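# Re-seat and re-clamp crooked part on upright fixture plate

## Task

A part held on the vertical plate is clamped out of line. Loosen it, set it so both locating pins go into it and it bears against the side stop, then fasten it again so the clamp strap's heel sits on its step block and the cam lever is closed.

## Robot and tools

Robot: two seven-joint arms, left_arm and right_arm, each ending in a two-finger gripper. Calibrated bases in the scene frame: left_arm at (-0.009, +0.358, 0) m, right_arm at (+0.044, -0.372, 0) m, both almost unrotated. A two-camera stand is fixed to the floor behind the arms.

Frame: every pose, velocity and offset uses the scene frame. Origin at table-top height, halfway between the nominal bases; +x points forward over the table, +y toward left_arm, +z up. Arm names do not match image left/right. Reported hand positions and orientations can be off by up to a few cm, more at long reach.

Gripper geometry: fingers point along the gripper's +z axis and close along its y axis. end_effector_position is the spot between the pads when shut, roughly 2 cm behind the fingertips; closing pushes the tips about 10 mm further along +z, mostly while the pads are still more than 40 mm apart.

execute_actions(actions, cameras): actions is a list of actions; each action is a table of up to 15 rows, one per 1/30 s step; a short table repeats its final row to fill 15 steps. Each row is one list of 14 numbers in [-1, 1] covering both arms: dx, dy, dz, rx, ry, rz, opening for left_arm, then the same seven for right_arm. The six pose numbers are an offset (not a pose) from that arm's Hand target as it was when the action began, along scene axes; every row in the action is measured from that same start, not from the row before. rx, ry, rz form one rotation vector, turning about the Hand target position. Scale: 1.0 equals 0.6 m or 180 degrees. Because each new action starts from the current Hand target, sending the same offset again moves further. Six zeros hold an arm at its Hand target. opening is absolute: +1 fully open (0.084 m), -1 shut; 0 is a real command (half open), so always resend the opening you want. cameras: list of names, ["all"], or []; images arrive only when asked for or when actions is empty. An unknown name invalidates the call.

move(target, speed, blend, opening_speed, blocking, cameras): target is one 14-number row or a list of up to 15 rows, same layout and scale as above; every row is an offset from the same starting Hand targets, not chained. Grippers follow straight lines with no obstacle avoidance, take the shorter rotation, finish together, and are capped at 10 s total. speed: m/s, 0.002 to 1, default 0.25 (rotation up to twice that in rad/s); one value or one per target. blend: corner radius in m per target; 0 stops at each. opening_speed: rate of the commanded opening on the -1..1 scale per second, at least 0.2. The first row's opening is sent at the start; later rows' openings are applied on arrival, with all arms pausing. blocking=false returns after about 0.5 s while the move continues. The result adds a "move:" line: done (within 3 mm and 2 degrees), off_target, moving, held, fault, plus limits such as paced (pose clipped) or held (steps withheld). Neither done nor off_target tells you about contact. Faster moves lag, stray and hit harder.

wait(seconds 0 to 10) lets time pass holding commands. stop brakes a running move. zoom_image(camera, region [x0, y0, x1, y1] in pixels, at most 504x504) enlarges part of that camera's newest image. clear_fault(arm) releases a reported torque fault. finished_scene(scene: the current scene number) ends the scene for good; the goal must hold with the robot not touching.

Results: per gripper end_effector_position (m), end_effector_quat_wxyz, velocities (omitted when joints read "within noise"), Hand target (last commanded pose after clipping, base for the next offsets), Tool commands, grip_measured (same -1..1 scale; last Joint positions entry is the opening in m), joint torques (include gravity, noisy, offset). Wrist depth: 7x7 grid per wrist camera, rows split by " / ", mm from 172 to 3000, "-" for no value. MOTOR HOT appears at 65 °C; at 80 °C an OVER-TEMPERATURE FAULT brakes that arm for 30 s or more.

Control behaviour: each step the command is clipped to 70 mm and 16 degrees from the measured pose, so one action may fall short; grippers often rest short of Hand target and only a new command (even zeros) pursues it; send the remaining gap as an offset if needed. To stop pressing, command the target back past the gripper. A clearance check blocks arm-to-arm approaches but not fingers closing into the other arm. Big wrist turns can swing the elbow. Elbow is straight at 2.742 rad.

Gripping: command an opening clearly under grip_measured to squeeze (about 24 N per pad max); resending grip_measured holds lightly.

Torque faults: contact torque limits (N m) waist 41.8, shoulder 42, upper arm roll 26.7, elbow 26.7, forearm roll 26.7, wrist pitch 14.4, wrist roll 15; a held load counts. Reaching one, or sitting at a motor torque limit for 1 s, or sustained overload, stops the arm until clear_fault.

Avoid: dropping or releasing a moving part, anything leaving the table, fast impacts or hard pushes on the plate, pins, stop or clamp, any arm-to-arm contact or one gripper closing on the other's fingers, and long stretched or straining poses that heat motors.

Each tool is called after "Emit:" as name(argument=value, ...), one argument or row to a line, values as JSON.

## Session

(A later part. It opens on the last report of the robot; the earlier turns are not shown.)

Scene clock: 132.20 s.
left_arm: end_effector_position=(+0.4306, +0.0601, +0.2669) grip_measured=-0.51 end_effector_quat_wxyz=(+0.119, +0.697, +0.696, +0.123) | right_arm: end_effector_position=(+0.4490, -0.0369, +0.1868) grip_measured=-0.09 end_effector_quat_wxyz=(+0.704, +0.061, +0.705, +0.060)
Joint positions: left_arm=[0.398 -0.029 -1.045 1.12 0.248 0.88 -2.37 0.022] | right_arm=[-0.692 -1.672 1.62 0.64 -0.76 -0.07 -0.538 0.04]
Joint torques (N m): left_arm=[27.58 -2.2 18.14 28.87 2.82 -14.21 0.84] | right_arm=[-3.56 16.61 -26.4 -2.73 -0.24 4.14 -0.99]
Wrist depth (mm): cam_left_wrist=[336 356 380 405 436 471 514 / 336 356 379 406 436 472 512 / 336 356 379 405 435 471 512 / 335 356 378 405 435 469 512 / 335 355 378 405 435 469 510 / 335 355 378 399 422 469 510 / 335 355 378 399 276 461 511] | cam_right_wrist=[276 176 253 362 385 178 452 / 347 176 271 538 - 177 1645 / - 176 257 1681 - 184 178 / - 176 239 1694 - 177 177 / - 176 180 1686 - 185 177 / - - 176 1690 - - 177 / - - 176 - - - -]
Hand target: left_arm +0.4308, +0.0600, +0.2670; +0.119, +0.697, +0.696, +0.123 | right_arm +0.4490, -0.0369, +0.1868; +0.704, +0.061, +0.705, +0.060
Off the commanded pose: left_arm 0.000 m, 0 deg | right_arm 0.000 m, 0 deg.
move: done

Emit:
move(
  target=[0.0006,0,0,0,0,0,-0.5, 0,0,0,0,0,0,-0.25],
  speed=0.02,
)

Emit:
move(
  target=[0,0,0,0,0,0,-0.2, 0,0,0,0,0,0,-0.25],
  opening_speed=1.5,
)

Emit:
move(
  target=[
    [0,0,0.1,0,0,0,-0.2, 0,0,0,0,0,0,0.3],
    [-0.05,0.15,0.2,0,0,0,-0.2, 0,0,0,0,0,0,0.3],
    [-0.05,0.15,0.2,0,0,0,-0.2, -0.15,0,0,0,0,0,0.3],
  ],
  speed=0.2,
  opening_speed=0.8,
  cameras=["cam_head_left","cam_head_right","cam_right_wrist"],
)

Emit:
zoom_image(
  camera="cam_head_left",
  region=[420, 180, 520, 285],
)

Emit:
zoom_image(
  camera="cam_head_right",
  region=[420, 180, 520, 285],
)

Scene clock: 136.80 s.
left_arm: end_effector_position=(+0.4311, +0.0601, +0.2669) grip_measured=-0.51 end_effector_quat_wxyz=(+0.119, +0.697, +0.696, +0.123) | right_arm: end_effector_position=(+0.4490, -0.0369, +0.1868) grip_measured=-0.09 end_effector_quat_wxyz=(+0.704, +0.061, +0.705, +0.060)
Joint positions: left_arm=[0.398 -0.027 -1.045 1.121 0.25 0.879 -2.371 0.022] | right_arm=[-0.692 -1.672 1.62 0.64 -0.76 -0.07 -0.538 0.04]
Joint torques (N m): left_arm=[29.78 -1.94 16.03 30.22 9.34 -13.64 -1.94] | right_arm=[-3.22 16.07 -26.44 -2.83 -0.5 3.98 -0.99]
Wrist depth (mm): cam_left_wrist=[335 356 379 405 437 470 513 / 336 356 379 406 436 471 513 / 335 356 378 405 435 470 511 / 335 355 379 405 436 470 511 / 335 355 378 405 435 471 511 / 335 355 378 399 422 469 512 / 334 355 378 398 276 462 510] | cam_right_wrist=[276 176 253 363 385 178 452 / 348 176 271 539 - 177 1653 / - 176 257 1669 - 183 178 / - 176 240 1686 - 177 178 / - 176 180 1686 - 185 177 / - - 176 1669 - - 177 / - - 175 - - - -]
Hand target: left_arm +0.4312, +0.0600, +0.2670; +0.119, +0.697, +0.696, +0.123 | right_arm +0.4490, -0.0369, +0.1868; +0.704, +0.061, +0.705, +0.060
Off the commanded pose: left_arm 0.000 m, 0 deg | right_arm 0.000 m, 0 deg.
move: done

Scene clock: 137.40 s.
left_arm: end_effector_position=(+0.4313, +0.0602, +0.2670) grip_measured=-0.22 end_effector_quat_wxyz=(+0.119, +0.697, +0.697, +0.123) | right_arm: end_effector_position=(+0.4490, -0.0369, +0.1868) grip_measured=-0.09 end_effector_quat_wxyz=(+0.704, +0.061, +0.705, +0.060)
Joint positions: left_arm=[0.399 -0.027 -1.045 1.121 0.25 0.879 -2.371 0.035] | right_arm=[-0.692 -1.672 1.62 0.64 -0.76 -0.07 -0.538 0.04]
Joint torques (N m): left_arm=[-10 -9.44 -1.86 12.39 -2.24 -0.46 -0.89] | right_arm=[-3.47 16.26 -26.5 -2.98 -0.48 4.03 -0.97]
Wrist depth (mm): cam_left_wrist=[336 356 380 406 437 473 516 / 336 356 380 407 437 471 515 / 335 356 380 406 437 471 513 / 335 356 379 406 437 473 514 / 335 356 379 405 437 472 513 / 335 356 379 400 423 471 514 / 335 355 379 394 277 464 512] | cam_right_wrist=[276 176 253 363 384 178 449 / 348 176 272 539 - 177 1630 / - 176 258 1698 - 183 178 / - 176 239 1690 - 177 177 / - 176 180 1673 - 185 177 / - - 176 1702 - - 177 / - - 175 - - - -]
Hand target: left_arm +0.4312, +0.0600, +0.2670; +0.119, +0.697, +0.696, +0.123 | right_arm +0.4490, -0.0369, +0.1868; +0.704, +0.061, +0.705, +0.060
Off the commanded pose: left_arm 0.000 m, 0 deg | right_arm 0.000 m, 0 deg.
move: done

Scene clock: 140.83 s.
left_arm: end_effector_position=(+0.4012, +0.1500, +0.3870) grip_measured=-0.21 end_effector_quat_wxyz=(+0.119, +0.697, +0.696, +0.123) | right_arm: end_effector_position=(+0.3591, -0.0370, +0.1868) grip_measured=+0.29 end_effector_quat_wxyz=(+0.704, +0.061, +0.705, +0.060)
Joint positions: left_arm=[0.376 -0.426 -0.726 1.168 -0.165 1.172 -1.896 0.035] | right_arm=[-0.354 -1.441 1.679 0.512 -0.733 0.236 -0.622 0.056]
Joint torques (N m): left_arm=[-9.81 -7.51 8.96 11.98 -2.25 -3.43 1.34] | right_arm=[5.24 15.18 -17.53 -3.81 3.75 3.21 -1.48]
Wrist depth (mm): cam_left_wrist=[447 473 499 534 573 622 677 / 447 473 498 533 573 620 677 / 445 473 498 533 574 620 676 / 446 474 498 532 573 619 675 / 445 474 499 534 572 619 674 / 445 473 497 533 573 619 675 / 444 473 498 524 564 619 673] | cam_right_wrist=[281 299 266 307 302 420 514 / 368 400 267 555 275 593 1732 / 572 667 267 1785 - 1772 1809 / 1772 - 267 1758 - 267 1795 / 1758 - 266 1776 - 267 1799 / 1754 1758 265 260 219 266 1772 / 1749 1749 245 246 223 247 1776]
Hand target: left_arm +0.4012, +0.1500, +0.3870; +0.119, +0.697, +0.696, +0.123 | right_arm +0.3590, -0.0369, +0.1868; +0.704, +0.061, +0.705, +0.060
Off the commanded pose: left_arm 0.000 m, 0 deg | right_arm 0.000 m, 0 deg.
move: done
Images, in order (width x height): cam_head_left 896x504, cam_head_right 896x504, cam_right_wrist 896x504.

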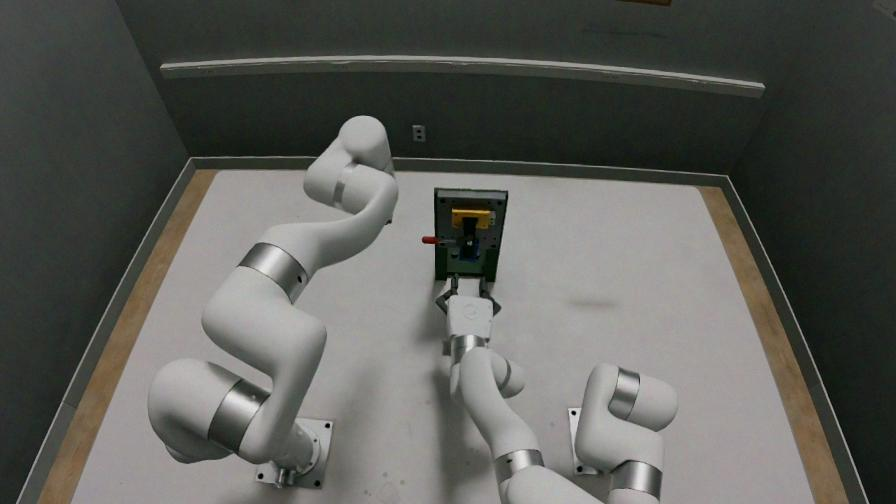

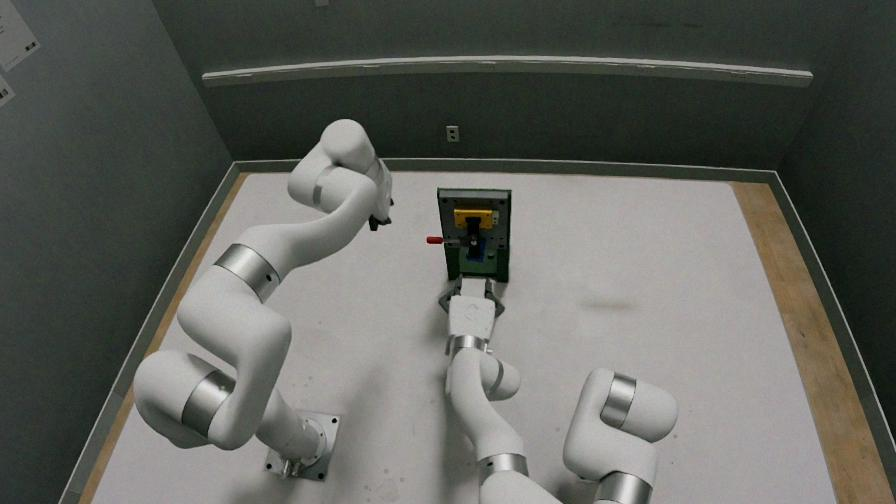

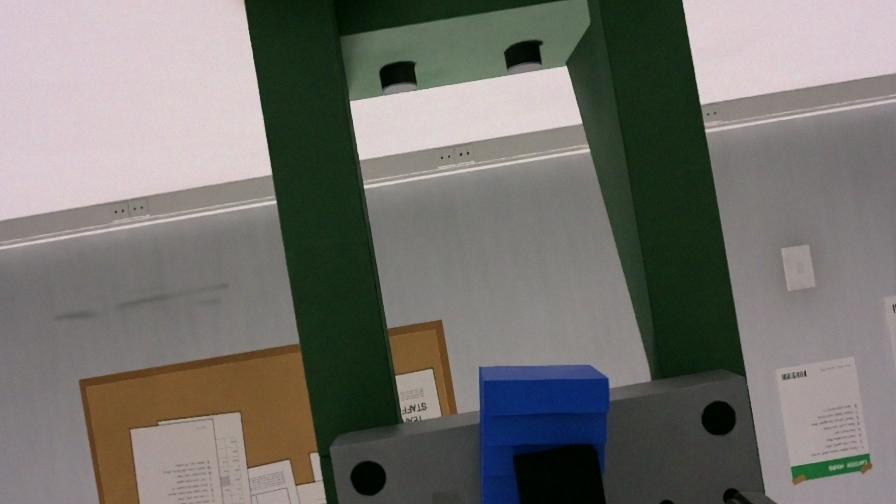

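Scaled by 4.800.

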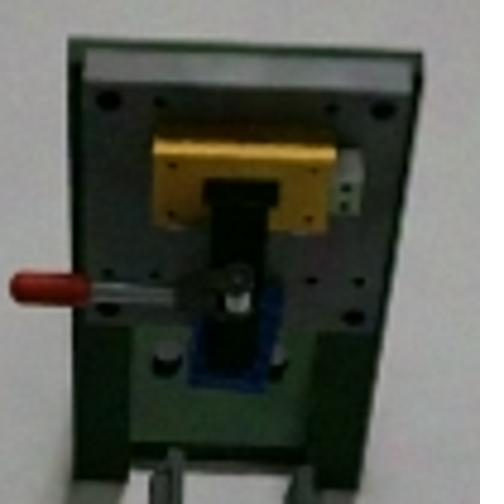

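Scaled by 4.800.

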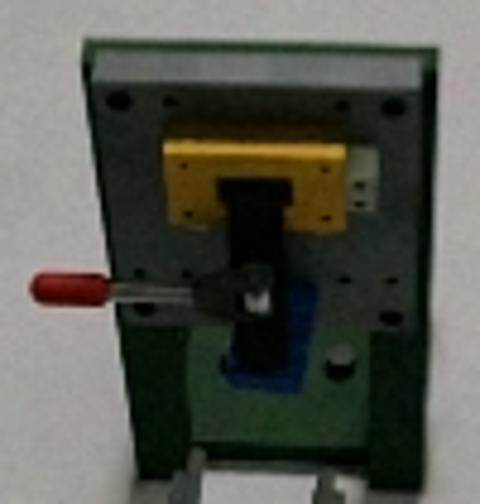

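Emit:
zoom_image(
  camera="cam_head_left",
  region=[440, 195, 510, 245],
)

Emit:
zoom_image(
  camera="cam_head_right",
  region=[440, 195, 510, 245],
)

Scaled by 7.200.

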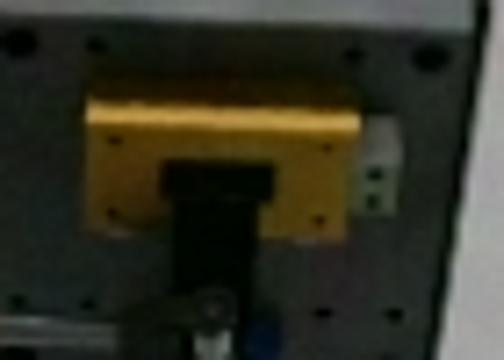

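Scaled by 7.200.

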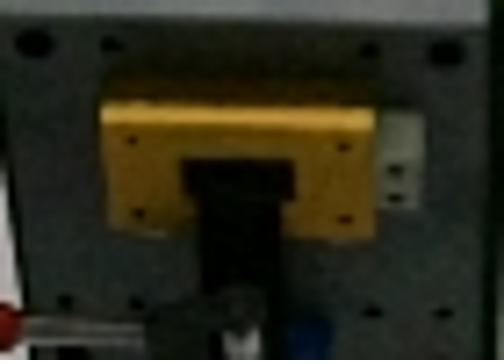

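Emit:
finished_scene(
  scene=2,
)

The scene is finished: the task was done.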